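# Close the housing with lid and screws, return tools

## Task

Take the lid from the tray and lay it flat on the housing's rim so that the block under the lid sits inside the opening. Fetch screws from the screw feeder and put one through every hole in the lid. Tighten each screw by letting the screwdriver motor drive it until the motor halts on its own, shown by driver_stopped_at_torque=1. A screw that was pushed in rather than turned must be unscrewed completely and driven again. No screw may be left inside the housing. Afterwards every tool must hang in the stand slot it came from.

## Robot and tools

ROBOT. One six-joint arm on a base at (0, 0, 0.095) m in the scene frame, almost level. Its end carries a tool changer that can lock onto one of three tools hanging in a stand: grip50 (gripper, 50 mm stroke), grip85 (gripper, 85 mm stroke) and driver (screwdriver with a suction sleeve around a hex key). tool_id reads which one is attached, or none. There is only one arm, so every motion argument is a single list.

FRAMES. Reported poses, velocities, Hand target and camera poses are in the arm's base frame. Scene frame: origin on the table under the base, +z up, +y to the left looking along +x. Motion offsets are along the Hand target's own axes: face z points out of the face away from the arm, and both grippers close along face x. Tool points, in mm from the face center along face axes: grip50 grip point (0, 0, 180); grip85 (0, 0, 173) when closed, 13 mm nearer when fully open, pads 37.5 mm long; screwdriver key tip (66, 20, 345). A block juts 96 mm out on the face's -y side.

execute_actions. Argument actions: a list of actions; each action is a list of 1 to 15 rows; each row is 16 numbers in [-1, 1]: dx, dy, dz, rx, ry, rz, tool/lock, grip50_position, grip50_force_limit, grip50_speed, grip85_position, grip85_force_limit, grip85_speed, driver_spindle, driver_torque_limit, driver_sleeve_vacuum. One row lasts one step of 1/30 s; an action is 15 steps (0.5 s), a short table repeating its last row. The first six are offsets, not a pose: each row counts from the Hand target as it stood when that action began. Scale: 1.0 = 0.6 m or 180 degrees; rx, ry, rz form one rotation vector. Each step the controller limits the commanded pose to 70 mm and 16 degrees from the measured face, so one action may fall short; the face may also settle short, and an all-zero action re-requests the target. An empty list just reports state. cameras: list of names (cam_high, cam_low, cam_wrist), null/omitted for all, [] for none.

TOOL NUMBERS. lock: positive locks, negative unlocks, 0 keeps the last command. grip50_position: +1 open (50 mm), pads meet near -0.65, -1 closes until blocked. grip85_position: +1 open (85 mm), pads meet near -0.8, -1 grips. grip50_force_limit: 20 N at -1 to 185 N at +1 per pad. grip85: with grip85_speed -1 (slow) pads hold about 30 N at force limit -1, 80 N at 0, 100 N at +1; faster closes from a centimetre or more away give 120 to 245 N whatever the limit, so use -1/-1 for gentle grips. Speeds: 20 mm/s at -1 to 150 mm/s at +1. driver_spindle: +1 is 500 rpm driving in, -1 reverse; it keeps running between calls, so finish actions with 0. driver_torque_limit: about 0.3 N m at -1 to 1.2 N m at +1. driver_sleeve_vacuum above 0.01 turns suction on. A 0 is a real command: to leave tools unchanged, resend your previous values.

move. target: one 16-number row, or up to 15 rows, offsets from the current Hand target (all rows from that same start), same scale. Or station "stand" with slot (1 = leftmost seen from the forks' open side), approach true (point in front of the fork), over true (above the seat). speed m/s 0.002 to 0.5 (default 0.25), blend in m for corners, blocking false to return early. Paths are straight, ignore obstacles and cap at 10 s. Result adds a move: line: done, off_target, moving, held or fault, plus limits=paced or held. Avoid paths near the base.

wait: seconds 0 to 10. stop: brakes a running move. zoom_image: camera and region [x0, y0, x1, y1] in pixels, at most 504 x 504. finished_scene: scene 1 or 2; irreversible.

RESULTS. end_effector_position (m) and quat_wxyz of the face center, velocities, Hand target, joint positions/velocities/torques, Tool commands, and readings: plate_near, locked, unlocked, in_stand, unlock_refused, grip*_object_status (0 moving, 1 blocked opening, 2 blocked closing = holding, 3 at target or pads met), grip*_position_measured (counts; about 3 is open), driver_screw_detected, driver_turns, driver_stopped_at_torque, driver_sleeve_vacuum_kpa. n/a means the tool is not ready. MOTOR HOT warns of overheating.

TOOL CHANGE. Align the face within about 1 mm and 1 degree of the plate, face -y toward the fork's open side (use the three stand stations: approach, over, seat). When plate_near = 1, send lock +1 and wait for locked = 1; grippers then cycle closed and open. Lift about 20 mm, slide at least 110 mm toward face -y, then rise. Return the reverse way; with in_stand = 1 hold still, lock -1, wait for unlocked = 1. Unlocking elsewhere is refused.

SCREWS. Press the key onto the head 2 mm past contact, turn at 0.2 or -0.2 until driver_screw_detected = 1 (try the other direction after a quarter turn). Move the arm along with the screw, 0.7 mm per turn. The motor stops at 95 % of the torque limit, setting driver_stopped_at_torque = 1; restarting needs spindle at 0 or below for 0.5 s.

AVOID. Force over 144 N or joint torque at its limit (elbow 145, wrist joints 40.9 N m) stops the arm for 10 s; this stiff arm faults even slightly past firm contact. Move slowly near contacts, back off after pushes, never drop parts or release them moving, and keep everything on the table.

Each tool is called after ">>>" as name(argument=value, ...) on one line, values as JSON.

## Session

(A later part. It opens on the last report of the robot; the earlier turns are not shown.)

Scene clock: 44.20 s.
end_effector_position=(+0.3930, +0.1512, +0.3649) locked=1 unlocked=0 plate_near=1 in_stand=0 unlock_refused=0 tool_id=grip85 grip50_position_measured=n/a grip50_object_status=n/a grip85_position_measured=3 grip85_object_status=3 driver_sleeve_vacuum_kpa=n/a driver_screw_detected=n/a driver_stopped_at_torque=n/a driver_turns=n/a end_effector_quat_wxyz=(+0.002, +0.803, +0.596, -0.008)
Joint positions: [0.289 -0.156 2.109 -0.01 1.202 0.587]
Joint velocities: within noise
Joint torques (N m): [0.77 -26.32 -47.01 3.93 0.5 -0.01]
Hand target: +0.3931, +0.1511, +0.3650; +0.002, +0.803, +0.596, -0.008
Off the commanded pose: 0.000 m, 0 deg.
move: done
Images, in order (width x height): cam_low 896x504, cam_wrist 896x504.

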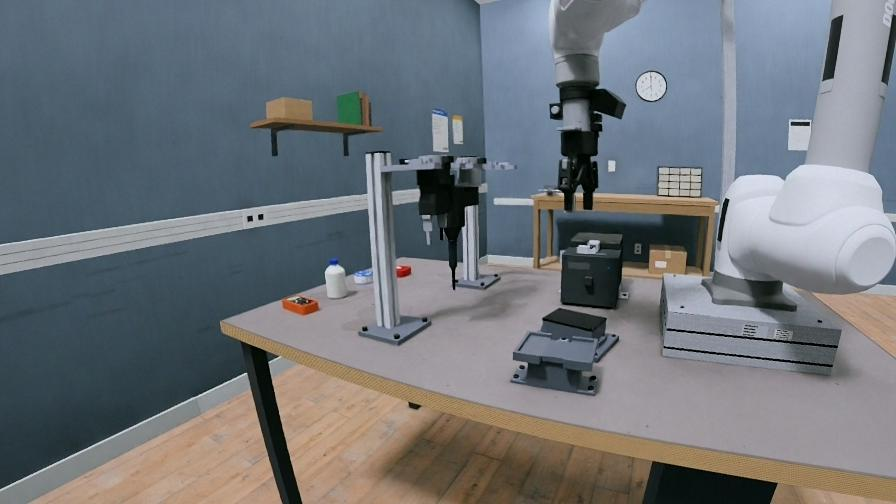

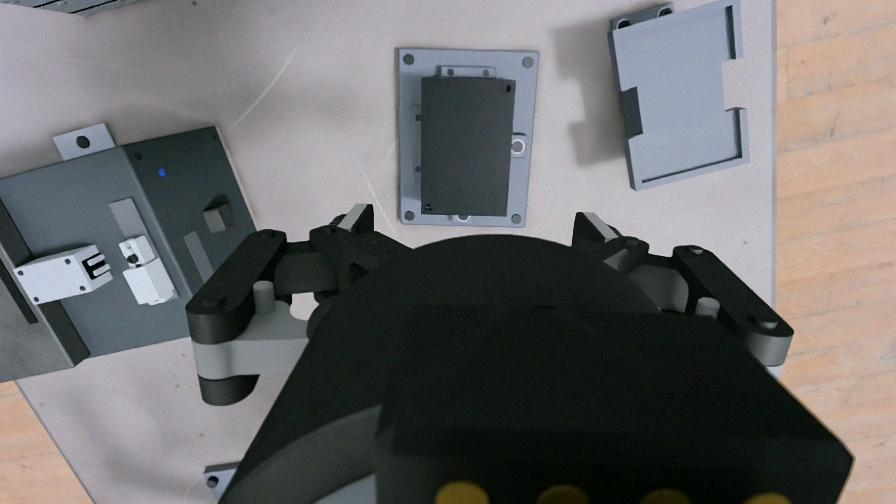

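>>> move(station="stand", slot=3, approach=true, speed=0.25, cameras=["cam_wrist"])

>>> zoom_image(camera="cam_wrist", region=[0, 0, 448, 252])

Scene clock: 46.87 s.
end_effector_position=(+0.5489, -0.1628, +0.3320) locked=1 unlocked=0 plate_near=1 in_stand=0 unlock_refused=0 tool_id=grip85 grip50_position_measured=n/a grip50_object_status=n/a grip85_position_measured=3 grip85_object_status=3 driver_sleeve_vacuum_kpa=n/a driver_screw_detected=n/a driver_stopped_at_torque=n/a driver_turns=n/a end_effector_quat_wxyz=(+0.001, +0.724, +0.690, -0.008)
Joint positions: [-0.344 0.113 1.911 -0.017 1.122 -0.288]
Joint velocities: within noise
Joint torques (N m): [1.87 -54.9 -45.34 3.77 0.5 -0.03]
Hand target: +0.5488, -0.1629, +0.3320; +0.001, +0.724, +0.690, -0.008
Tool commands: tool/lock=+0.0 tool/grip50_position=+1.0 tool/grip50_force_limit=-1.0 tool/grip50_speed=-1.0 tool/grip85_position=+1.0 tool/grip85_force_limit=-1.0 tool/grip85_speed=-1.0 tool/driver_spindle=+0.0 tool/driver_torque_limit=+0.0 tool/driver_sleeve_vacuum=+0.0
Off the commanded pose: 0.000 m, 0 deg.
move: done; to station stand, slot 3, approach point
Images, in order (width x height): cam_wrist 896x504.

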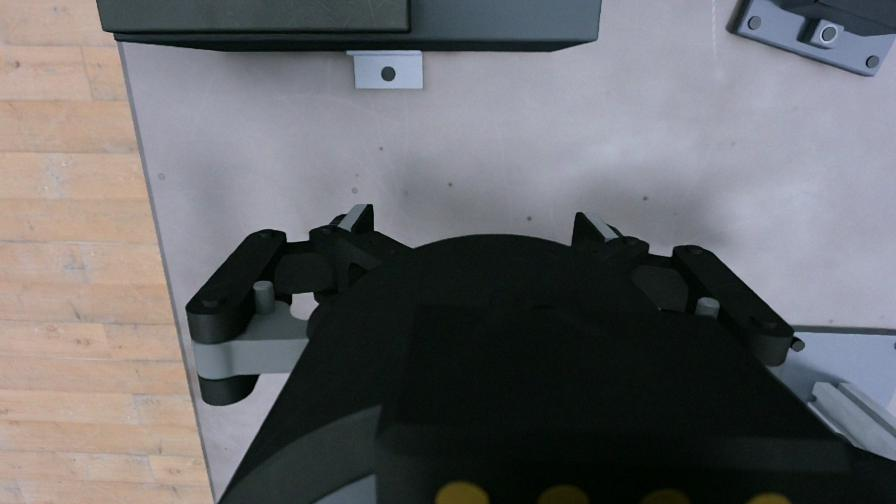

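Scaled by 1.125 from the camera's 896x504 image, which has a finer 1280x720 frame.

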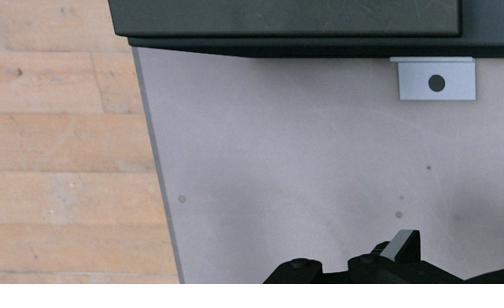

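>>> move(station="stand", slot=3, over=true, speed=0.15, cameras=[])

>>> move(station="stand", slot=3, speed=0.04, cameras=[])

Scene clock: 48.23 s.
end_effector_position=(+0.6886, -0.1696, +0.3305) locked=1 unlocked=0 plate_near=1 in_stand=0 unlock_refused=0 tool_id=grip85 grip50_position_measured=n/a grip50_object_status=n/a grip85_position_measured=3 grip85_object_status=3 driver_sleeve_vacuum_kpa=n/a driver_screw_detected=n/a driver_stopped_at_torque=n/a driver_turns=n/a end_effector_quat_wxyz=(+0.001, +0.724, +0.690, -0.008)
Joint positions: [-0.286 0.32 1.653 -0.016 1.175 -0.232]
Joint velocities: within noise
Joint torques (N m): [1.71 -79.63 -46.22 3.91 0.48 -0.03]
Hand target: +0.6886, -0.1697, +0.3305; +0.001, +0.724, +0.690, -0.008
Tool commands: tool/lock=+0.0 tool/grip50_position=+1.0 tool/grip50_force_limit=-1.0 tool/grip50_speed=-1.0 tool/grip85_position=+1.0 tool/grip85_force_limit=-1.0 tool/grip85_speed=-1.0 tool/driver_spindle=+0.0 tool/driver_torque_limit=+0.0 tool/driver_sleeve_vacuum=+0.0
Off the commanded pose: 0.000 m, 0 deg.
move: done; to station stand, slot 3, over the seat
No camera images: "cameras" was empty.

Scene clock: 49.03 s.
end_effector_position=(+0.6884, -0.1699, +0.3086) locked=1 unlocked=0 plate_near=1 in_stand=1 unlock_refused=0 tool_id=grip85 grip50_position_measured=n/a grip50_object_status=n/a grip85_position_measured=3 grip85_object_status=3 driver_sleeve_vacuum_kpa=n/a driver_screw_detected=n/a driver_stopped_at_torque=n/a driver_turns=n/a end_effector_quat_wxyz=(+0.001, +0.724, +0.690, -0.008)
Joint positions: [-0.287 0.335 1.676 -0.016 1.137 -0.231]
Joint velocities: within noise
Joint torques (N m): [1.93 -67.39 -36.31 2.77 0.25 -0.01]
Hand target: +0.6883, -0.1699, +0.3085; +0.001, +0.724, +0.690, -0.008
Tool commands: tool/lock=+0.0 tool/grip50_position=+1.0 tool/grip50_force_limit=-1.0 tool/grip50_speed=-1.0 tool/grip85_position=+1.0 tool/grip85_force_limit=-1.0 tool/grip85_speed=-1.0 tool/driver_spindle=+0.0 tool/driver_torque_limit=+0.0 tool/driver_sleeve_vacuum=+0.0
Off the commanded pose: 0.000 m, 0 deg.
move: done; to station stand, slot 3
No camera images: "cameras" was empty.

>>> execute_actions(actions=[[[0,0,0,0,0,0,-1,1,-1,-1,1,-1,-1,0,0,0]],[[0,0,0,0,0,0,-1,1,-1,-1,1,-1,-1,0,0,0]]], cameras=[])

>>> wait(seconds=0.5, cameras=[])

Scene clock: 50.37 s.
end_effector_position=(+0.6883, -0.1699, +0.3084) locked=0 unlocked=1 plate_near=1 in_stand=1 unlock_refused=0 tool_id=none grip50_position_measured=n/a grip50_object_status=n/a grip85_position_measured=n/a grip85_object_status=n/a driver_sleeve_vacuum_kpa=n/a driver_screw_detected=n/a driver_stopped_at_torque=n/a driver_turns=n/a end_effector_quat_wxyz=(+0.001, +0.724, +0.690, -0.008)
Joint positions: [-0.287 0.335 1.676 -0.016 1.137 -0.231]
Joint velocities: within noise
Joint torques (N m): [1.09 -58.78 -30.17 3.25 0.05 -0.09]
Hand target: +0.6883, -0.1699, +0.3085; +0.001, +0.724, +0.690, -0.008
Tool commands: tool/lock=+0.0 tool/grip50_position=+1.0 tool/grip50_force_limit=-1.0 tool/grip50_speed=-1.0 tool/grip85_position=+1.0 tool/grip85_force_limit=-1.0 tool/grip85_speed=-1.0 tool/driver_spindle=+0.0 tool/driver_torque_limit=+0.0 tool/driver_sleeve_vacuum=+0.0
Off the commanded pose: 0.000 m, 0 deg.
Step readings (end_effector_position):
0: (+0.6884, -0.1699, +0.3086)
1: (+0.6884, -0.1699, +0.3086)
2: (+0.6884, -0.1699, +0.3085)
4: (+0.6884, -0.1699, +0.3085)
8: (+0.6883, -0.1699, +0.3085)
15: (+0.6883, -0.1699, +0.3084)
16: (+0.6883, -0.1699, +0.3084)
17: (+0.6883, -0.1699, +0.3084)
19: (+0.6883, -0.1699, +0.3084)
23: (+0.6883, -0.1699, +0.3084)
30: (+0.6883, -0.1699, +0.3084)
No camera images: "cameras" was empty.

Scene clock: 50.87 s.
end_effector_position=(+0.6883, -0.1699, +0.3084) locked=0 unlocked=1 plate_near=1 in_stand=1 unlock_refused=0 tool_id=none grip50_position_measured=n/a grip50_object_status=n/a grip85_position_measured=n/a grip85_object_status=n/a driver_sleeve_vacuum_kpa=n/a driver_screw_detected=n/a driver_stopped_at_torque=n/a driver_turns=n/a end_effector_quat_wxyz=(+0.001, +0.724, +0.690, -0.008)
Joint positions: [-0.287 0.335 1.676 -0.016 1.137 -0.231]
Joint velocities: within noise
Joint torques (N m): [0.85 -58.36 -30.04 3.26 0.04 -0.09]
Hand target: +0.6883, -0.1699, +0.3085; +0.001, +0.724, +0.690, -0.008
Tool commands: tool/lock=+0.0 tool/grip50_position=+1.0 tool/grip50_force_limit=-1.0 tool/grip50_speed=-1.0 tool/grip85_position=+1.0 tool/grip85_force_limit=-1.0 tool/grip85_speed=-1.0 tool/driver_spindle=+0.0 tool/driver_torque_limit=+0.0 tool/driver_sleeve_vacuum=+0.0
Off the commanded pose: 0.000 m, 0 deg.
wait: 0.50 s; at rest by 0.17 s
No camera images: "cameras" was empty.

>>> move(station="stand", slot=3, over=true, speed=0.08, cameras=["cam_wrist"])

>>> move(target=[[0,0,-0.06,0,0,0,0,1,-1,-1,1,-1,-1,0,0,0],[0.28,0,-0.06,0,0,0,0,1,-1,-1,1,-1,-1,0,0,0]], speed=0.2, blend=0.02, cameras=[])

>>> move(station="stand", slot=2, over=true, speed=0.1, cameras=[])

>>> move(station="stand", slot=2, speed=0.03, cameras=[])

Scene clock: 51.83 s.
end_effector_position=(+0.6886, -0.1697, +0.3305) locked=0 unlocked=1 plate_near=0 in_stand=0 unlock_refused=0 tool_id=none grip50_position_measured=n/a grip50_object_status=n/a grip85_position_measured=n/a grip85_object_status=n/a driver_sleeve_vacuum_kpa=n/a driver_screw_detected=n/a driver_stopped_at_torque=n/a driver_turns=n/a end_effector_quat_wxyz=(+0.001, +0.724, +0.690, -0.008)
Joint positions: [-0.286 0.321 1.653 -0.016 1.174 -0.232]
Joint velocities: within noise
Joint torques (N m): [2.06 -70.92 -39.91 3.9 0.47 0.03]
Hand target: +0.6886, -0.1697, +0.3305; +0.001, +0.724, +0.690, -0.008
Tool commands: tool/lock=+0.0 tool/grip50_position=+1.0 tool/grip50_force_limit=-1.0 tool/grip50_speed=-1.0 tool/grip85_position=+1.0 tool/grip85_force_limit=-1.0 tool/grip85_speed=-1.0 tool/driver_spindle=+0.0 tool/driver_torque_limit=+0.0 tool/driver_sleeve_vacuum=+0.0
Off the commanded pose: 0.000 m, 0 deg.
move: done; to station stand, slot 3, over the seat
Images, in order (width x height): cam_wrist 896x504.

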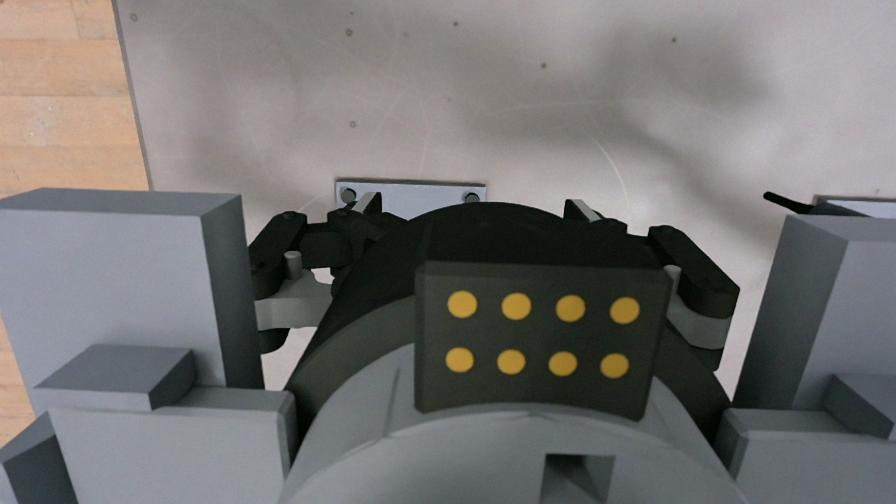

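Scene clock: 53.23 s.
end_effector_position=(+0.6971, -0.0014, +0.3643) locked=0 unlocked=1 plate_near=0 in_stand=0 unlock_refused=0 tool_id=none grip50_position_measured=n/a grip50_object_status=n/a grip85_position_measured=n/a grip85_object_status=n/a driver_sleeve_vacuum_kpa=n/a driver_screw_detected=n/a driver_stopped_at_torque=n/a driver_turns=n/a end_effector_quat_wxyz=(+0.001, +0.724, +0.690, -0.008)
Joint positions: [-0.048 0.283 1.638 -0.014 1.229 0.005]
Joint velocities: within noise
Joint torques (N m): [1.64 -67.67 -40.97 3.99 0.44 -0.04]
Hand target: +0.6971, -0.0014, +0.3643; +0.001, +0.724, +0.690, -0.008
Off the commanded pose: 0.000 m, 0 deg.
move: done; blend cut to 0.018 m at target 1
No camera images: "cameras" was empty.

Scene clock: 53.97 s.
end_effector_position=(+0.6975, +0.0103, +0.3283) locked=0 unlocked=1 plate_near=0 in_stand=0 unlock_refused=0 tool_id=none grip50_position_measured=n/a grip50_object_status=n/a grip85_position_measured=n/a grip85_object_status=n/a driver_sleeve_vacuum_kpa=n/a driver_screw_detected=n/a driver_stopped_at_torque=n/a driver_turns=n/a end_effector_quat_wxyz=(+0.001, +0.724, +0.690, -0.008)
Joint positions: [-0.031 0.305 1.678 -0.013 1.168 0.022]
Joint velocities: within noise
Joint torques (N m): [1.72 -69.12 -39.99 3.92 0.4 -0.07]
Hand target: +0.6974, +0.0103, +0.3283; +0.001, +0.724, +0.690, -0.008
Tool commands: tool/lock=+0.0 tool/grip50_position=+1.0 tool/grip50_force_limit=-1.0 tool/grip50_speed=-1.0 tool/grip85_position=+1.0 tool/grip85_force_limit=-1.0 tool/grip85_speed=-1.0 tool/driver_spindle=+0.0 tool/driver_torque_limit=+0.0 tool/driver_sleeve_vacuum=+0.0
Off the commanded pose: 0.000 m, 0 deg.
move: done; to station stand, slot 2, over the seat
No camera images: "cameras" was empty.

Scene clock: 54.97 s.
end_effector_position=(+0.6972, +0.0100, +0.3063) locked=0 unlocked=1 plate_near=1 in_stand=1 unlock_refused=0 tool_id=none grip50_position_measured=n/a grip50_object_status=n/a grip85_position_measured=n/a grip85_object_status=n/a driver_sleeve_vacuum_kpa=n/a driver_screw_detected=n/a driver_stopped_at_torque=n/a driver_turns=n/a end_effector_quat_wxyz=(+0.001, +0.724, +0.690, -0.008)
Joint positions: [-0.032 0.32 1.701 -0.013 1.13 0.022]
Joint velocities: within noise
Joint torques (N m): [0.94 -61.2 -33.89 3.64 0.04 0.06]
Hand target: +0.6972, +0.0100, +0.3063; +0.001, +0.724, +0.690, -0.008
Tool commands: tool/lock=+0.0 tool/grip50_position=+1.0 tool/grip50_force_limit=-1.0 tool/grip50_speed=-1.0 tool/grip85_position=+1.0 tool/grip85_force_limit=-1.0 tool/grip85_speed=-1.0 tool/driver_spindle=+0.0 tool/driver_torque_limit=+0.0 tool/driver_sleeve_vacuum=+0.0
Off the commanded pose: 0.000 m, 0 deg.
move: done; to station stand, slot 2
No camera images: "cameras" was empty.

>>> execute_actions(actions=[[[0,0,0,0,0,0,1,1,-1,-1,1,-1,-1,0,0,0]],[[0,0,0,0,0,0,1,1,-1,-1,1,-1,-1,0,0,0]]], cameras=[])

>>> wait(seconds=0.6, cameras=[])

Scene clock: 56.37 s.
end_effector_position=(+0.6972, +0.0100, +0.3063) locked=1 unlocked=0 plate_near=1 in_stand=1 unlock_refused=0 tool_id=driver grip50_position_measured=n/a grip50_object_status=n/a grip85_position_measured=n/a grip85_object_status=n/a driver_sleeve_vacuum_kpa=n/a driver_screw_detected=n/a driver_stopped_at_torque=n/a driver_turns=n/a end_effector_quat_wxyz=(+0.001, +0.724, +0.690, -0.008)
Joint positions: [-0.032 0.32 1.701 -0.013 1.13 0.022]
Joint velocities: within noise
Joint torques (N m): [2.41 -59.59 -32.05 3.03 -0.27 -0.05]
Hand target: +0.6972, +0.0100, +0.3063; +0.001, +0.724, +0.690, -0.008
Tool commands: tool/lock=+0.0 tool/grip50_position=+1.0 tool/grip50_force_limit=-1.0 tool/grip50_speed=-1.0 tool/grip85_position=+1.0 tool/grip85_force_limit=-1.0 tool/grip85_speed=-1.0 tool/driver_spindle=+0.0 tool/driver_torque_limit=+0.0 tool/driver_sleeve_vacuum=+0.0
Off the commanded pose: 0.000 m, 0 deg.
Step readings (end_effector_position):
0: (+0.6972, +0.0100, +0.3063)
1: (+0.6972, +0.0100, +0.3063)
2: (+0.6972, +0.0100, +0.3063)
4: (+0.6972, +0.0100, +0.3063)
8: (+0.6972, +0.0100, +0.3063)
15: (+0.6972, +0.0100, +0.3063)
16: (+0.6972, +0.0100, +0.3063)
17: (+0.6972, +0.0100, +0.3063)
19: (+0.6972, +0.0100, +0.3063)
23: (+0.6972, +0.0100, +0.3063)
30: (+0.6972, +0.0100, +0.3063)
No camera images: "cameras" was empty.

Scene clock: 56.97 s.
end_effector_position=(+0.6972, +0.0100, +0.3063) locked=1 unlocked=0 plate_near=1 in_stand=1 unlock_refused=0 tool_id=driver grip50_position_measured=n/a grip50_object_status=n/a grip85_position_measured=n/a grip85_object_status=n/a driver_sleeve_vacuum_kpa=n/a driver_screw_detected=n/a driver_stopped_at_torque=n/a driver_turns=n/a end_effector_quat_wxyz=(+0.001, +0.724, +0.690, -0.008)
Joint positions: [-0.032 0.32 1.701 -0.013 1.13 0.022]
Joint velocities: within noise
Joint torques (N m): [1.49 -59.69 -32.1 2.83 -0.25 0.02]
Hand target: +0.6972, +0.0100, +0.3063; +0.001, +0.724, +0.690, -0.008
Tool commands: tool/lock=+0.0 tool/grip50_position=+1.0 tool/grip50_force_limit=-1.0 tool/grip50_speed=-1.0 tool/grip85_position=+1.0 tool/grip85_force_limit=-1.0 tool/grip85_speed=-1.0 tool/driver_spindle=+0.0 tool/driver_torque_limit=+0.0 tool/driver_sleeve_vacuum=+0.0
Off the commanded pose: 0.000 m, 0 deg.
wait: 0.60 s; at rest by 0.17 s
No camera images: "cameras" was empty.

>>> move(station="stand", slot=2, over=true, speed=0.06, cameras=[])

>>> move(station="stand", slot=2, approach=true, speed=0.2, cameras=[])

Scene clock: 58.03 s.
end_effector_position=(+0.6974, +0.0103, +0.3283) locked=1 unlocked=0 plate_near=1 in_stand=0 unlock_refused=0 tool_id=driver grip50_position_measured=n/a grip50_object_status=n/a grip85_position_measured=n/a grip85_object_status=n/a driver_sleeve_vacuum_kpa=0 driver_screw_detected=0 driver_stopped_at_torque=0 driver_turns=0.00 end_effector_quat_wxyz=(+0.001, +0.724, +0.690, -0.008)
Joint positions: [-0.031 0.305 1.678 -0.013 1.168 0.022]
Joint velocities: within noise
Joint torques (N m): [1.71 -85.74 -52.33 4.55 0.17 -0.03]
Hand target: +0.6974, +0.0103, +0.3283; +0.001, +0.724, +0.690, -0.008
Tool commands: tool/lock=+0.0 tool/grip50_position=+1.0 tool/grip50_force_limit=-1.0 tool/grip50_speed=-1.0 tool/grip85_position=+1.0 tool/grip85_force_limit=-1.0 tool/grip85_speed=-1.0 tool/driver_spindle=+0.0 tool/driver_torque_limit=+0.0 tool/driver_sleeve_vacuum=+0.0
Off the commanded pose: 0.000 m, 0 deg.
move: done; to station stand, slot 2, over the seat
No camera images: "cameras" was empty.

Scene clock: 59.10 s.
end_effector_position=(+0.5577, +0.0171, +0.3298) locked=1 unlocked=0 plate_near=1 in_stand=0 unlock_refused=0 tool_id=driver grip50_position_measured=n/a grip50_object_status=n/a grip85_position_measured=n/a grip85_object_status=n/a driver_sleeve_vacuum_kpa=0 driver_screw_detected=0 driver_stopped_at_torque=0 driver_turns=0.00 end_effector_quat_wxyz=(+0.001, +0.724, +0.690, -0.008)
Joint positions: [-0.027 0.094 1.937 -0.013 1.12 0.027]
Joint velocities: within noise
Joint torques (N m): [1.65 -59.4 -50.84 4.42 0.12 -0.01]
Hand target: +0.5577, +0.0171, +0.3298; +0.001, +0.724, +0.690, -0.008
Tool commands: tool/lock=+0.0 tool/grip50_position=+1.0 tool/grip50_force_limit=-1.0 tool/grip50_speed=-1.0 tool/grip85_position=+1.0 tool/grip85_force_limit=-1.0 tool/grip85_speed=-1.0 tool/driver_spindle=+0.0 tool/driver_torque_limit=+0.0 tool/driver_sleeve_vacuum=+0.0
Off the commanded pose: 0.000 m, 0 deg.
move: done; to station stand, slot 2, approach point
No camera images: "cameras" was empty.

>>> move(target=[[0,0,-0.18,0,0,0,0,1,-1,-1,1,-1,-1,0,0,0],[-0.35,-0.3102,-0.2262,0,0,0,0,1,-1,-1,1,-1,-1,0,0,0]], speed=0.22, blend=0.05, cameras=["cam_high","cam_wrist"])

Scene clock: 61.43 s.
end_effector_position=(+0.3630, -0.1820, +0.4698) locked=1 unlocked=0 plate_near=1 in_stand=0 unlock_refused=0 tool_id=driver grip50_position_measured=n/a grip50_object_status=n/a grip85_position_measured=n/a grip85_object_status=n/a driver_sleeve_vacuum_kpa=0 driver_screw_detected=0 driver_stopped_at_torque=0 driver_turns=0.00 end_effector_quat_wxyz=(+0.001, +0.724, +0.690, -0.008)
Joint positions: [-0.542 -0.237 1.977 -0.016 1.405 -0.492]
Joint velocities: within noise
Joint torques (N m): [1.53 -25.55 -55.4 4.97 0.52 -0.02]
Hand target: +0.3630, -0.1820, +0.4699; +0.001, +0.724, +0.690, -0.008
Off the commanded pose: 0.000 m, 0 deg.
move: done
Images, in order (width x height): cam_high 896x504, cam_wrist 896x504.

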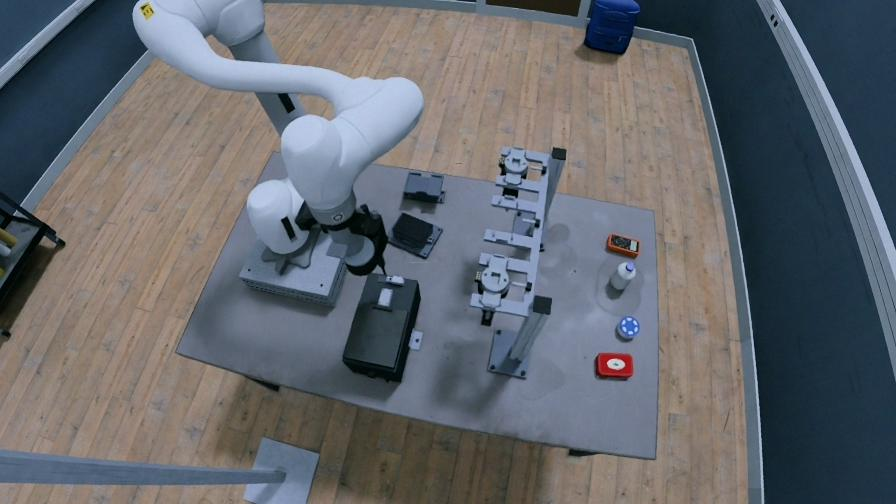

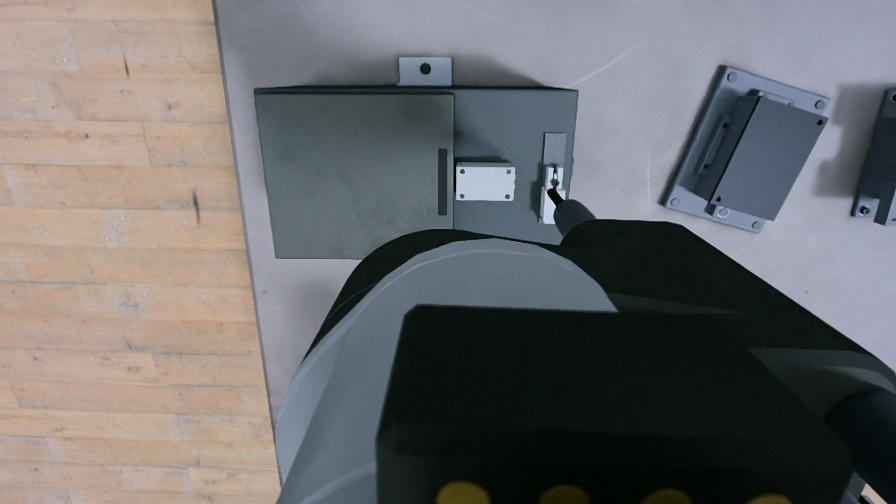

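>>> zoom_image(camera="cam_wrist", region=[510, 120, 600, 230])

Scaled by 4.582 from the camera's 896x504 image, which has a finer 1280x720 frame.

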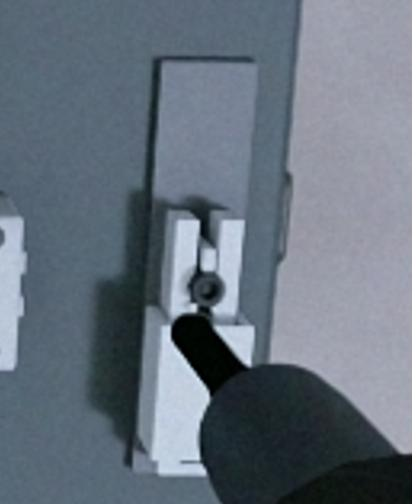

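>>> move(target=[0.0242,0.0077,0.05,0,0,0,0,1,-1,-1,1,-1,-1,0,0,0], speed=0.1, cameras=["cam_wrist"])

>>> zoom_image(camera="cam_wrist", region=[510, 130, 590, 210])

Scene clock: 62.47 s.
end_effector_position=(+0.3680, -0.1681, +0.4397) locked=1 unlocked=0 plate_near=1 in_stand=0 unlock_refused=0 tool_id=driver grip50_position_measured=n/a grip50_object_status=n/a grip85_position_measured=n/a grip85_object_status=n/a driver_sleeve_vacuum_kpa=0 driver_screw_detected=0 driver_stopped_at_torque=0 driver_turns=0.00 end_effector_quat_wxyz=(+0.001, +0.724, +0.690, -0.008)
Joint positions: [-0.507 -0.229 2.026 -0.016 1.348 -0.455]
Joint velocities: within noise
Joint torques (N m): [1.29 -25.87 -54.98 4.86 0.59 -0.05]
Hand target: +0.3680, -0.1681, +0.4396; +0.001, +0.724, +0.690, -0.008
Off the commanded pose: 0.000 m, 0 deg.
move: done
Images, in order (width x height): cam_wrist 896x504.

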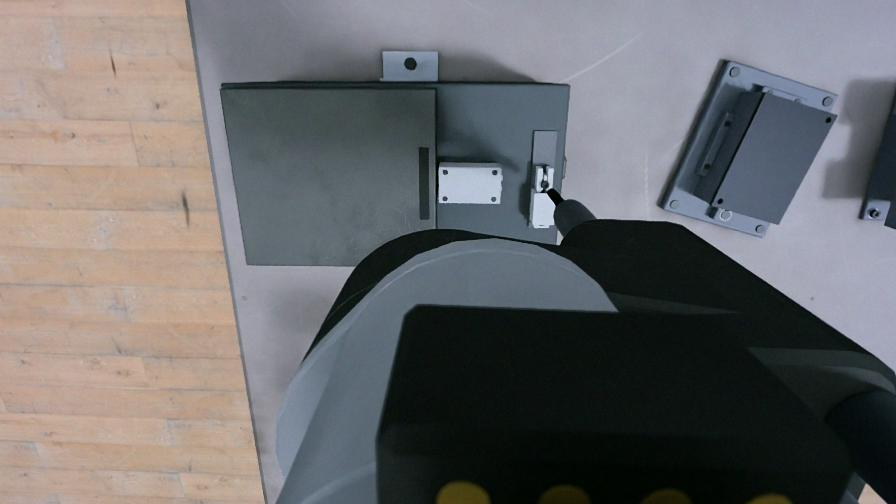

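Scaled by 6.300 from the camera's 896x504 image, which has a finer 1280x720 frame.

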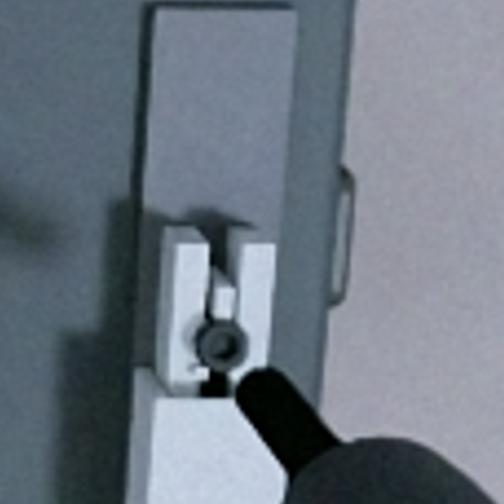

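>>> move(target=[-0.0016,-0.0011,0.0245,0,0,0,0,1,-1,-1,1,-1,-1,0,0,0], speed=0.05, cameras=["cam_wrist"])

>>> zoom_image(camera="cam_wrist", region=[520, 160, 580, 220])

Scene clock: 64.87 s.
end_effector_position=(+0.3672, -0.1692, +0.4250) locked=1 unlocked=0 plate_near=1 in_stand=0 unlock_refused=0 tool_id=driver grip50_position_measured=n/a grip50_object_status=n/a grip85_position_measured=n/a grip85_object_status=n/a driver_sleeve_vacuum_kpa=0 driver_screw_detected=0 driver_stopped_at_torque=0 driver_turns=0.00 end_effector_quat_wxyz=(+0.001, +0.724, +0.690, -0.008)
Joint positions: [-0.51 -0.223 2.049 -0.016 1.32 -0.458]
Joint velocities: within noise
Joint torques (N m): [1.29 -26.36 -54.5 4.86 0.54 -0.03]
Hand target: +0.3672, -0.1692, +0.4250; +0.001, +0.724, +0.690, -0.008
Off the commanded pose: 0.000 m, 0 deg.
move: done
Images, in order (width x height): cam_wrist 896x504.

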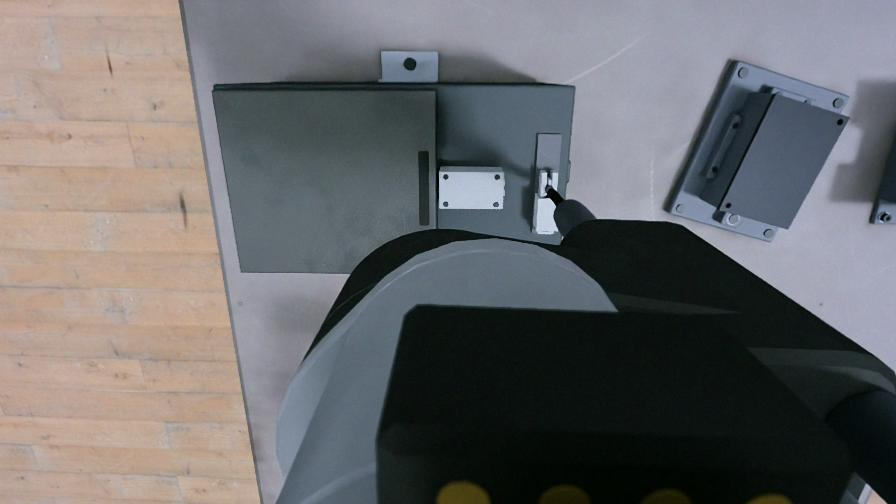

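Scaled by 8.400 from the camera's 896x504 image, which has a finer 1280x720 frame.

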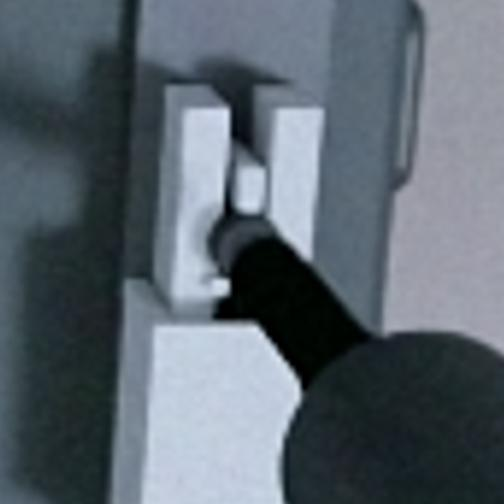

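>>> move(target=[0,0,0.0117,0,0,0,0,1,-1,-1,1,-1,-1,0,0,1], speed=0.02, cameras=["cam_wrist"])

>>> zoom_image(camera="cam_wrist", region=[520, 160, 580, 220])

Scene clock: 65.83 s.
end_effector_position=(+0.3671, -0.1693, +0.4179) locked=1 unlocked=0 plate_near=1 in_stand=0 unlock_refused=0 tool_id=driver grip50_position_measured=n/a grip50_object_status=n/a grip85_position_measured=n/a grip85_object_status=n/a driver_sleeve_vacuum_kpa=14 driver_screw_detected=0 driver_stopped_at_torque=0 driver_turns=0.00 end_effector_quat_wxyz=(+0.001, +0.724, +0.690, -0.008)
Joint positions: [-0.51 -0.22 2.059 -0.016 1.306 -0.458]
Joint velocities: within noise
Joint torques (N m): [1.51 -26.1 -54.48 4.87 0.38 -0.03]
Hand target: +0.3671, -0.1693, +0.4179; +0.001, +0.724, +0.690, -0.008
Off the commanded pose: 0.000 m, 0 deg.
move: done
Images, in order (width x height): cam_wrist 896x504.

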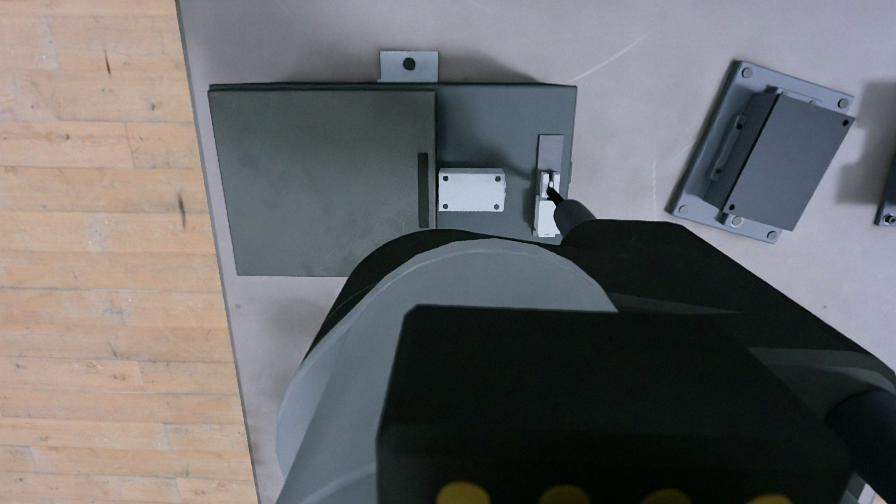

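Scaled by 8.400 from the camera's 896x504 image, which has a finer 1280x720 frame.

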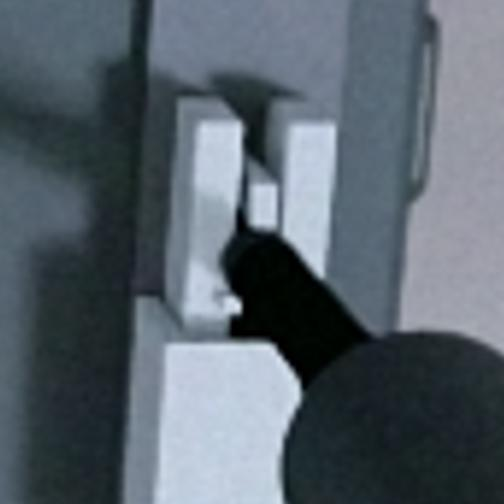

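>>> execute_actions(actions=[[[0,0,0.0017,0,0,0,0,1,-1,-1,1,-1,-1,-0.1,0,1]]], cameras=[])

>>> execute_actions(actions=[[[0,0,0.0017,0,0,0,0,1,-1,-1,1,-1,-1,-0.1,0,1]]], cameras=[])

>>> execute_actions(actions=[[[0,0,0.0017,0,0,0,0,1,-1,-1,1,-1,-1,-0.1,0,1]]], cameras=["cam_wrist"])

Scene clock: 66.63 s.
end_effector_position=(+0.3671, -0.1693, +0.4169) locked=1 unlocked=0 plate_near=1 in_stand=0 unlock_refused=0 tool_id=driver grip50_position_measured=n/a grip50_object_status=n/a grip85_position_measured=n/a grip85_object_status=n/a driver_sleeve_vacuum_kpa=14 driver_screw_detected=0 driver_stopped_at_torque=0 driver_turns=-0.57 end_effector_quat_wxyz=(+0.001, +0.724, +0.690, -0.008)
Joint positions: [-0.51 -0.22 2.061 -0.016 1.304 -0.458]
Joint velocities: within noise
Joint torques (N m): [1.53 -26.1 -54.37 4.78 0.5 -0.03]
Hand target: +0.3671, -0.1693, +0.4169; +0.001, +0.724, +0.690, -0.008
Off the commanded pose: 0.000 m, 0 deg.
Step readings (end_effector_position):
0: (+0.3671, -0.1693, +0.4179)
1: (+0.3671, -0.1693, +0.4178)
2: (+0.3671, -0.1693, +0.4174)
4: (+0.3671, -0.1693, +0.4169)
8: (+0.3671, -0.1693, +0.4169)
15: (+0.3671, -0.1693, +0.4169)
No camera images: "cameras" was empty.

Scene clock: 67.33 s.
end_effector_position=(+0.3671, -0.1693, +0.4159) locked=1 unlocked=0 plate_near=1 in_stand=0 unlock_refused=0 tool_id=driver grip50_position_measured=n/a grip50_object_status=n/a grip85_position_measured=n/a grip85_object_status=n/a driver_sleeve_vacuum_kpa=14 driver_screw_detected=0 driver_stopped_at_torque=0 driver_turns=-1.16 end_effector_quat_wxyz=(+0.001, +0.724, +0.690, -0.008)
Joint positions: [-0.51 -0.219 2.062 -0.016 1.302 -0.458]
Joint velocities: within noise
Joint torques (N m): [1.41 -26.43 -54.48 4.9 0.47 -0.01]
Hand target: +0.3671, -0.1693, +0.4159; +0.001, +0.724, +0.690, -0.008
Off the commanded pose: 0.000 m, 0 deg.
Step readings (end_effector_position):
0: (+0.3671, -0.1693, +0.4169)
1: (+0.3671, -0.1693, +0.4168)
2: (+0.3671, -0.1693, +0.4165)
4: (+0.3671, -0.1693, +0.4159)
8: (+0.3671, -0.1693, +0.4159)
15: (+0.3671, -0.1693, +0.4159)
No camera images: "cameras" was empty.

Scene clock: 68.03 s.
end_effector_position=(+0.3671, -0.1693, +0.4149) locked=1 unlocked=0 plate_near=1 in_stand=0 unlock_refused=0 tool_id=driver grip50_position_measured=n/a grip50_object_status=n/a grip85_position_measured=n/a grip85_object_status=n/a driver_sleeve_vacuum_kpa=14 driver_screw_detected=0 driver_stopped_at_torque=0 driver_turns=-1.74 end_effector_quat_wxyz=(+0.001, +0.724, +0.690, -0.008)
Joint positions: [-0.51 -0.219 2.064 -0.016 1.3 -0.458]
Joint velocities: within noise
Joint torques (N m): [1.03 -26.54 -54.23 4.84 0.44 -0.06]
Hand target: +0.3671, -0.1693, +0.4149; +0.001, +0.724, +0.690, -0.008
Off the commanded pose: 0.000 m, 0 deg.
Step readings (end_effector_position):
0: (+0.3671, -0.1693, +0.4159)
1: (+0.3671, -0.1693, +0.4158)
2: (+0.3671, -0.1693, +0.4154)
4: (+0.3671, -0.1693, +0.4149)
8: (+0.3671, -0.1693, +0.4149)
15: (+0.3671, -0.1693, +0.4149)
Images, in order (width x height): cam_wrist 896x504.

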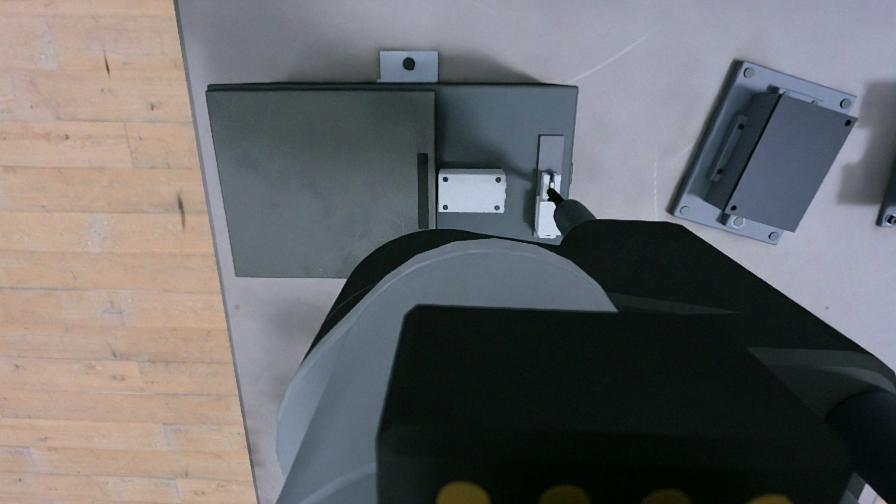

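>>> execute_actions(actions=[[[0,0,0.0017,0,0,0,0,1,-1,-1,1,-1,-1,-0.1,0,1]]], cameras=[])

>>> execute_actions(actions=[[[0,0,0.0017,0,0,0,0,1,-1,-1,1,-1,-1,-0.1,0,1]]], cameras=["cam_wrist"])

>>> zoom_image(camera="cam_wrist", region=[520, 160, 580, 220])

Scene clock: 68.87 s.
end_effector_position=(+0.3671, -0.1693, +0.4139) locked=1 unlocked=0 plate_near=1 in_stand=0 unlock_refused=0 tool_id=driver grip50_position_measured=n/a grip50_object_status=n/a grip85_position_measured=n/a grip85_object_status=n/a driver_sleeve_vacuum_kpa=14 driver_screw_detected=0 driver_stopped_at_torque=0 driver_turns=-2.43 end_effector_quat_wxyz=(+0.001, +0.724, +0.690, -0.008)
Joint positions: [-0.51 -0.218 2.065 -0.016 1.298 -0.458]
Joint velocities: within noise
Joint torques (N m): [1.32 -25.05 -52.21 4.65 0.44 -0.04]
Hand target: +0.3671, -0.1693, +0.4139; +0.001, +0.724, +0.690, -0.008
Off the commanded pose: 0.000 m, 0 deg.
Step readings (end_effector_position):
0: (+0.3671, -0.1693, +0.4149)
1: (+0.3671, -0.1693, +0.4148)
2: (+0.3671, -0.1693, +0.4145)
4: (+0.3671, -0.1693, +0.4139)
8: (+0.3671, -0.1693, +0.4139)
15: (+0.3671, -0.1693, +0.4139)
No camera images: "cameras" was empty.

Scene clock: 69.57 s.
end_effector_position=(+0.3670, -0.1693, +0.4128) locked=1 unlocked=0 plate_near=1 in_stand=0 unlock_refused=0 tool_id=driver grip50_position_measured=n/a grip50_object_status=n/a grip85_position_measured=n/a grip85_object_status=n/a driver_sleeve_vacuum_kpa=14 driver_screw_detected=0 driver_stopped_at_torque=0 driver_turns=-3.02 end_effector_quat_wxyz=(+0.001, +0.724, +0.690, -0.008)
Joint positions: [-0.51 -0.218 2.067 -0.016 1.296 -0.458]
Joint velocities: within noise
Joint torques (N m): [1.56 -24.59 -51.72 4.6 0.48 -0.03]
Hand target: +0.3670, -0.1693, +0.4128; +0.001, +0.724, +0.690, -0.008
Off the commanded pose: 0.000 m, 0 deg.
Step readings (end_effector_position):
0: (+0.3671, -0.1693, +0.4139)
1: (+0.3671, -0.1693, +0.4138)
2: (+0.3671, -0.1693, +0.4135)
4: (+0.3670, -0.1693, +0.4129)
8: (+0.3670, -0.1693, +0.4128)
15: (+0.3670, -0.1693, +0.4128)
Images, in order (width x height): cam_wrist 896x504.

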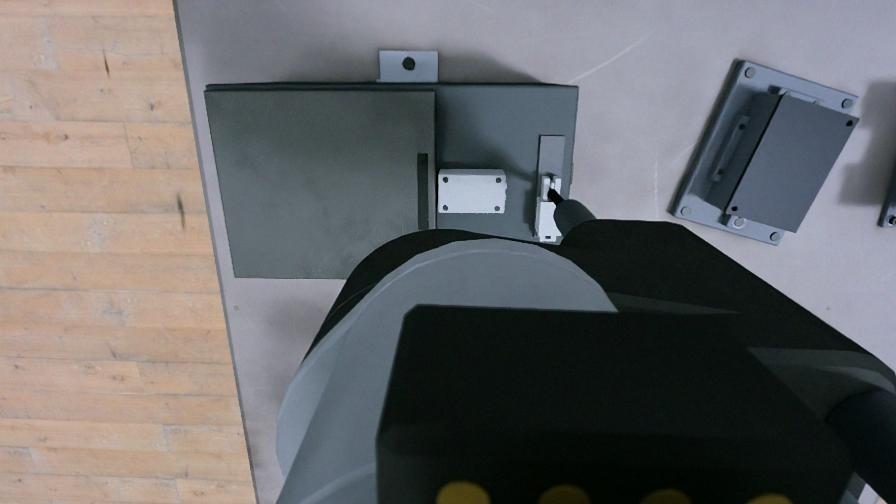

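Scaled by 8.400 from the camera's 896x504 image, which has a finer 1280x720 frame.

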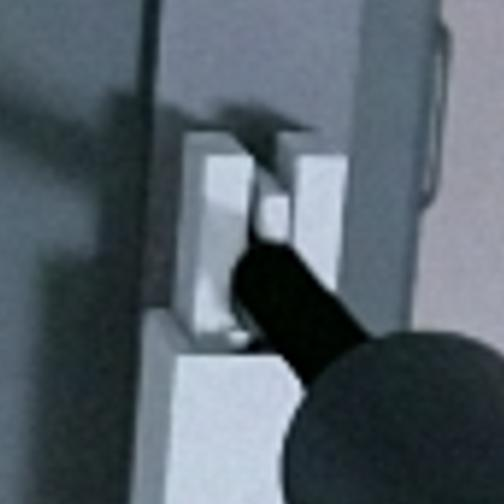

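>>> execute_actions(actions=[[[0,0,0.0011,0,0,0,0,1,-1,-1,1,-1,-1,-0.1,0,1]]], cameras=[])

>>> execute_actions(actions=[[[0,0,0.0011,0,0,0,0,1,-1,-1,1,-1,-1,-0.1,0,1]]], cameras=["cam_wrist"])

>>> zoom_image(camera="cam_wrist", region=[520, 160, 580, 220])

Scene clock: 70.57 s.
end_effector_position=(+0.3670, -0.1693, +0.4122) locked=1 unlocked=0 plate_near=1 in_stand=0 unlock_refused=0 tool_id=driver grip50_position_measured=n/a grip50_object_status=n/a grip85_position_measured=n/a grip85_object_status=n/a driver_sleeve_vacuum_kpa=14 driver_screw_detected=0 driver_stopped_at_torque=0 driver_turns=-3.85 end_effector_quat_wxyz=(+0.001, +0.724, +0.690, -0.008)
Joint positions: [-0.51 -0.217 2.068 -0.016 1.294 -0.458]
Joint velocities: within noise
Joint torques (N m): [1.87 -24.32 -51.49 4.7 0.4 0]
Hand target: +0.3670, -0.1693, +0.4122; +0.001, +0.724, +0.690, -0.008
Off the commanded pose: 0.000 m, 0 deg.
Step readings (end_effector_position):
0: (+0.3670, -0.1693, +0.4128)
1: (+0.3670, -0.1693, +0.4128)
2: (+0.3670, -0.1693, +0.4126)
4: (+0.3670, -0.1693, +0.4122)
8: (+0.3670, -0.1693, +0.4122)
15: (+0.3670, -0.1693, +0.4122)
No camera images: "cameras" was empty.

Scene clock: 71.27 s.
end_effector_position=(+0.3670, -0.1693, +0.4115) locked=1 unlocked=0 plate_near=1 in_stand=0 unlock_refused=0 tool_id=driver grip50_position_measured=n/a grip50_object_status=n/a grip85_position_measured=n/a grip85_object_status=n/a driver_sleeve_vacuum_kpa=14 driver_screw_detected=0 driver_stopped_at_torque=0 driver_turns=-4.43 end_effector_quat_wxyz=(+0.001, +0.724, +0.690, -0.008)
Joint positions: [-0.51 -0.217 2.069 -0.016 1.293 -0.458]
Joint velocities: within noise
Joint torques (N m): [1.64 -24.37 -51.34 4.74 0.46 -0.05]
Hand target: +0.3670, -0.1693, +0.4115; +0.001, +0.724, +0.690, -0.008
Off the commanded pose: 0.000 m, 0 deg.
Step readings (end_effector_position):
0: (+0.3670, -0.1693, +0.4122)
1: (+0.3670, -0.1693, +0.4121)
2: (+0.3670, -0.1693, +0.4119)
4: (+0.3670, -0.1693, +0.4116)
8: (+0.3670, -0.1693, +0.4115)
15: (+0.3670, -0.1693, +0.4115)
Images, in order (width x height): cam_wrist 896x504.

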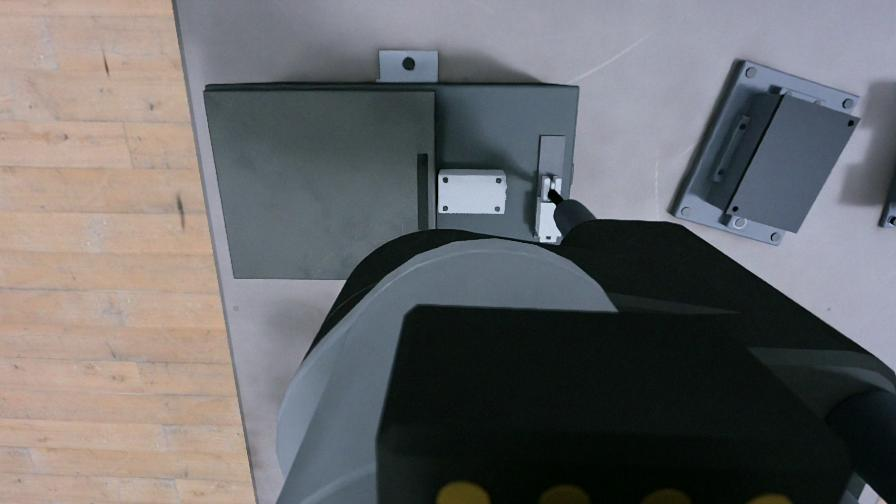

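Scaled by 8.400 from the camera's 896x504 image, which has a finer 1280x720 frame.

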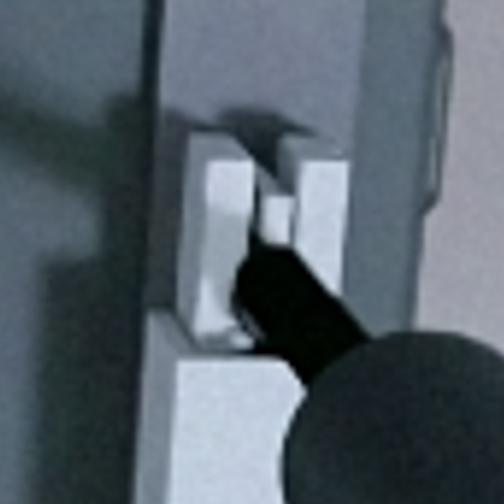

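>>> execute_actions(actions=[[[0,-0.0005,0,0,0,0,0,1,-1,-1,1,-1,-1,-0.1,0,1]]], cameras=[])

>>> execute_actions(actions=[[[0,-0.0005,0,0,0,0,0,1,-1,-1,1,-1,-1,-0.1,0,1]]], cameras=[])

Scene clock: 72.13 s.
end_effector_position=(+0.3668, -0.1693, +0.4115) locked=1 unlocked=0 plate_near=1 in_stand=0 unlock_refused=0 tool_id=driver grip50_position_measured=n/a grip50_object_status=n/a grip85_position_measured=n/a grip85_object_status=n/a driver_sleeve_vacuum_kpa=14 driver_screw_detected=0 driver_stopped_at_torque=0 driver_turns=-5.16 end_effector_quat_wxyz=(+0.001, +0.724, +0.690, -0.008)
Joint positions: [-0.511 -0.218 2.069 -0.016 1.293 -0.458]
Joint velocities: within noise
Joint torques (N m): [1.07 -24.34 -51.37 4.61 0.42 -0.04]
Hand target: +0.3667, -0.1693, +0.4115; +0.001, +0.724, +0.690, -0.008
Off the commanded pose: 0.000 m, 0 deg.
Step readings (end_effector_position):
0: (+0.3670, -0.1693, +0.4115)
1: (+0.3670, -0.1693, +0.4115)
2: (+0.3670, -0.1694, +0.4115)
4: (+0.3669, -0.1694, +0.4114)
8: (+0.3668, -0.1694, +0.4115)
15: (+0.3668, -0.1693, +0.4115)
No camera images: "cameras" was empty.

Scene clock: 72.83 s.
end_effector_position=(+0.3664, -0.1693, +0.4115) locked=1 unlocked=0 plate_near=1 in_stand=0 unlock_refused=0 tool_id=driver grip50_position_measured=n/a grip50_object_status=n/a grip85_position_measured=n/a grip85_object_status=n/a driver_sleeve_vacuum_kpa=14 driver_screw_detected=0 driver_stopped_at_torque=0 driver_turns=-5.74 end_effector_quat_wxyz=(+0.001, +0.724, +0.690, -0.008)
Joint positions: [-0.511 -0.218 2.069 -0.016 1.293 -0.458]
Joint velocities: within noise
Joint torques (N m): [1.49 -24.06 -51.4 4.58 0.51 0.03]
Hand target: +0.3664, -0.1693, +0.4115; +0.001, +0.724, +0.690, -0.008
Off the commanded pose: 0.000 m, 0 deg.
Step readings (end_effector_position):
0: (+0.3668, -0.1693, +0.4115)
1: (+0.3667, -0.1693, +0.4115)
2: (+0.3666, -0.1693, +0.4115)
4: (+0.3665, -0.1693, +0.4115)
8: (+0.3664, -0.1693, +0.4115)
15: (+0.3664, -0.1693, +0.4115)
No camera images: "cameras" was empty.


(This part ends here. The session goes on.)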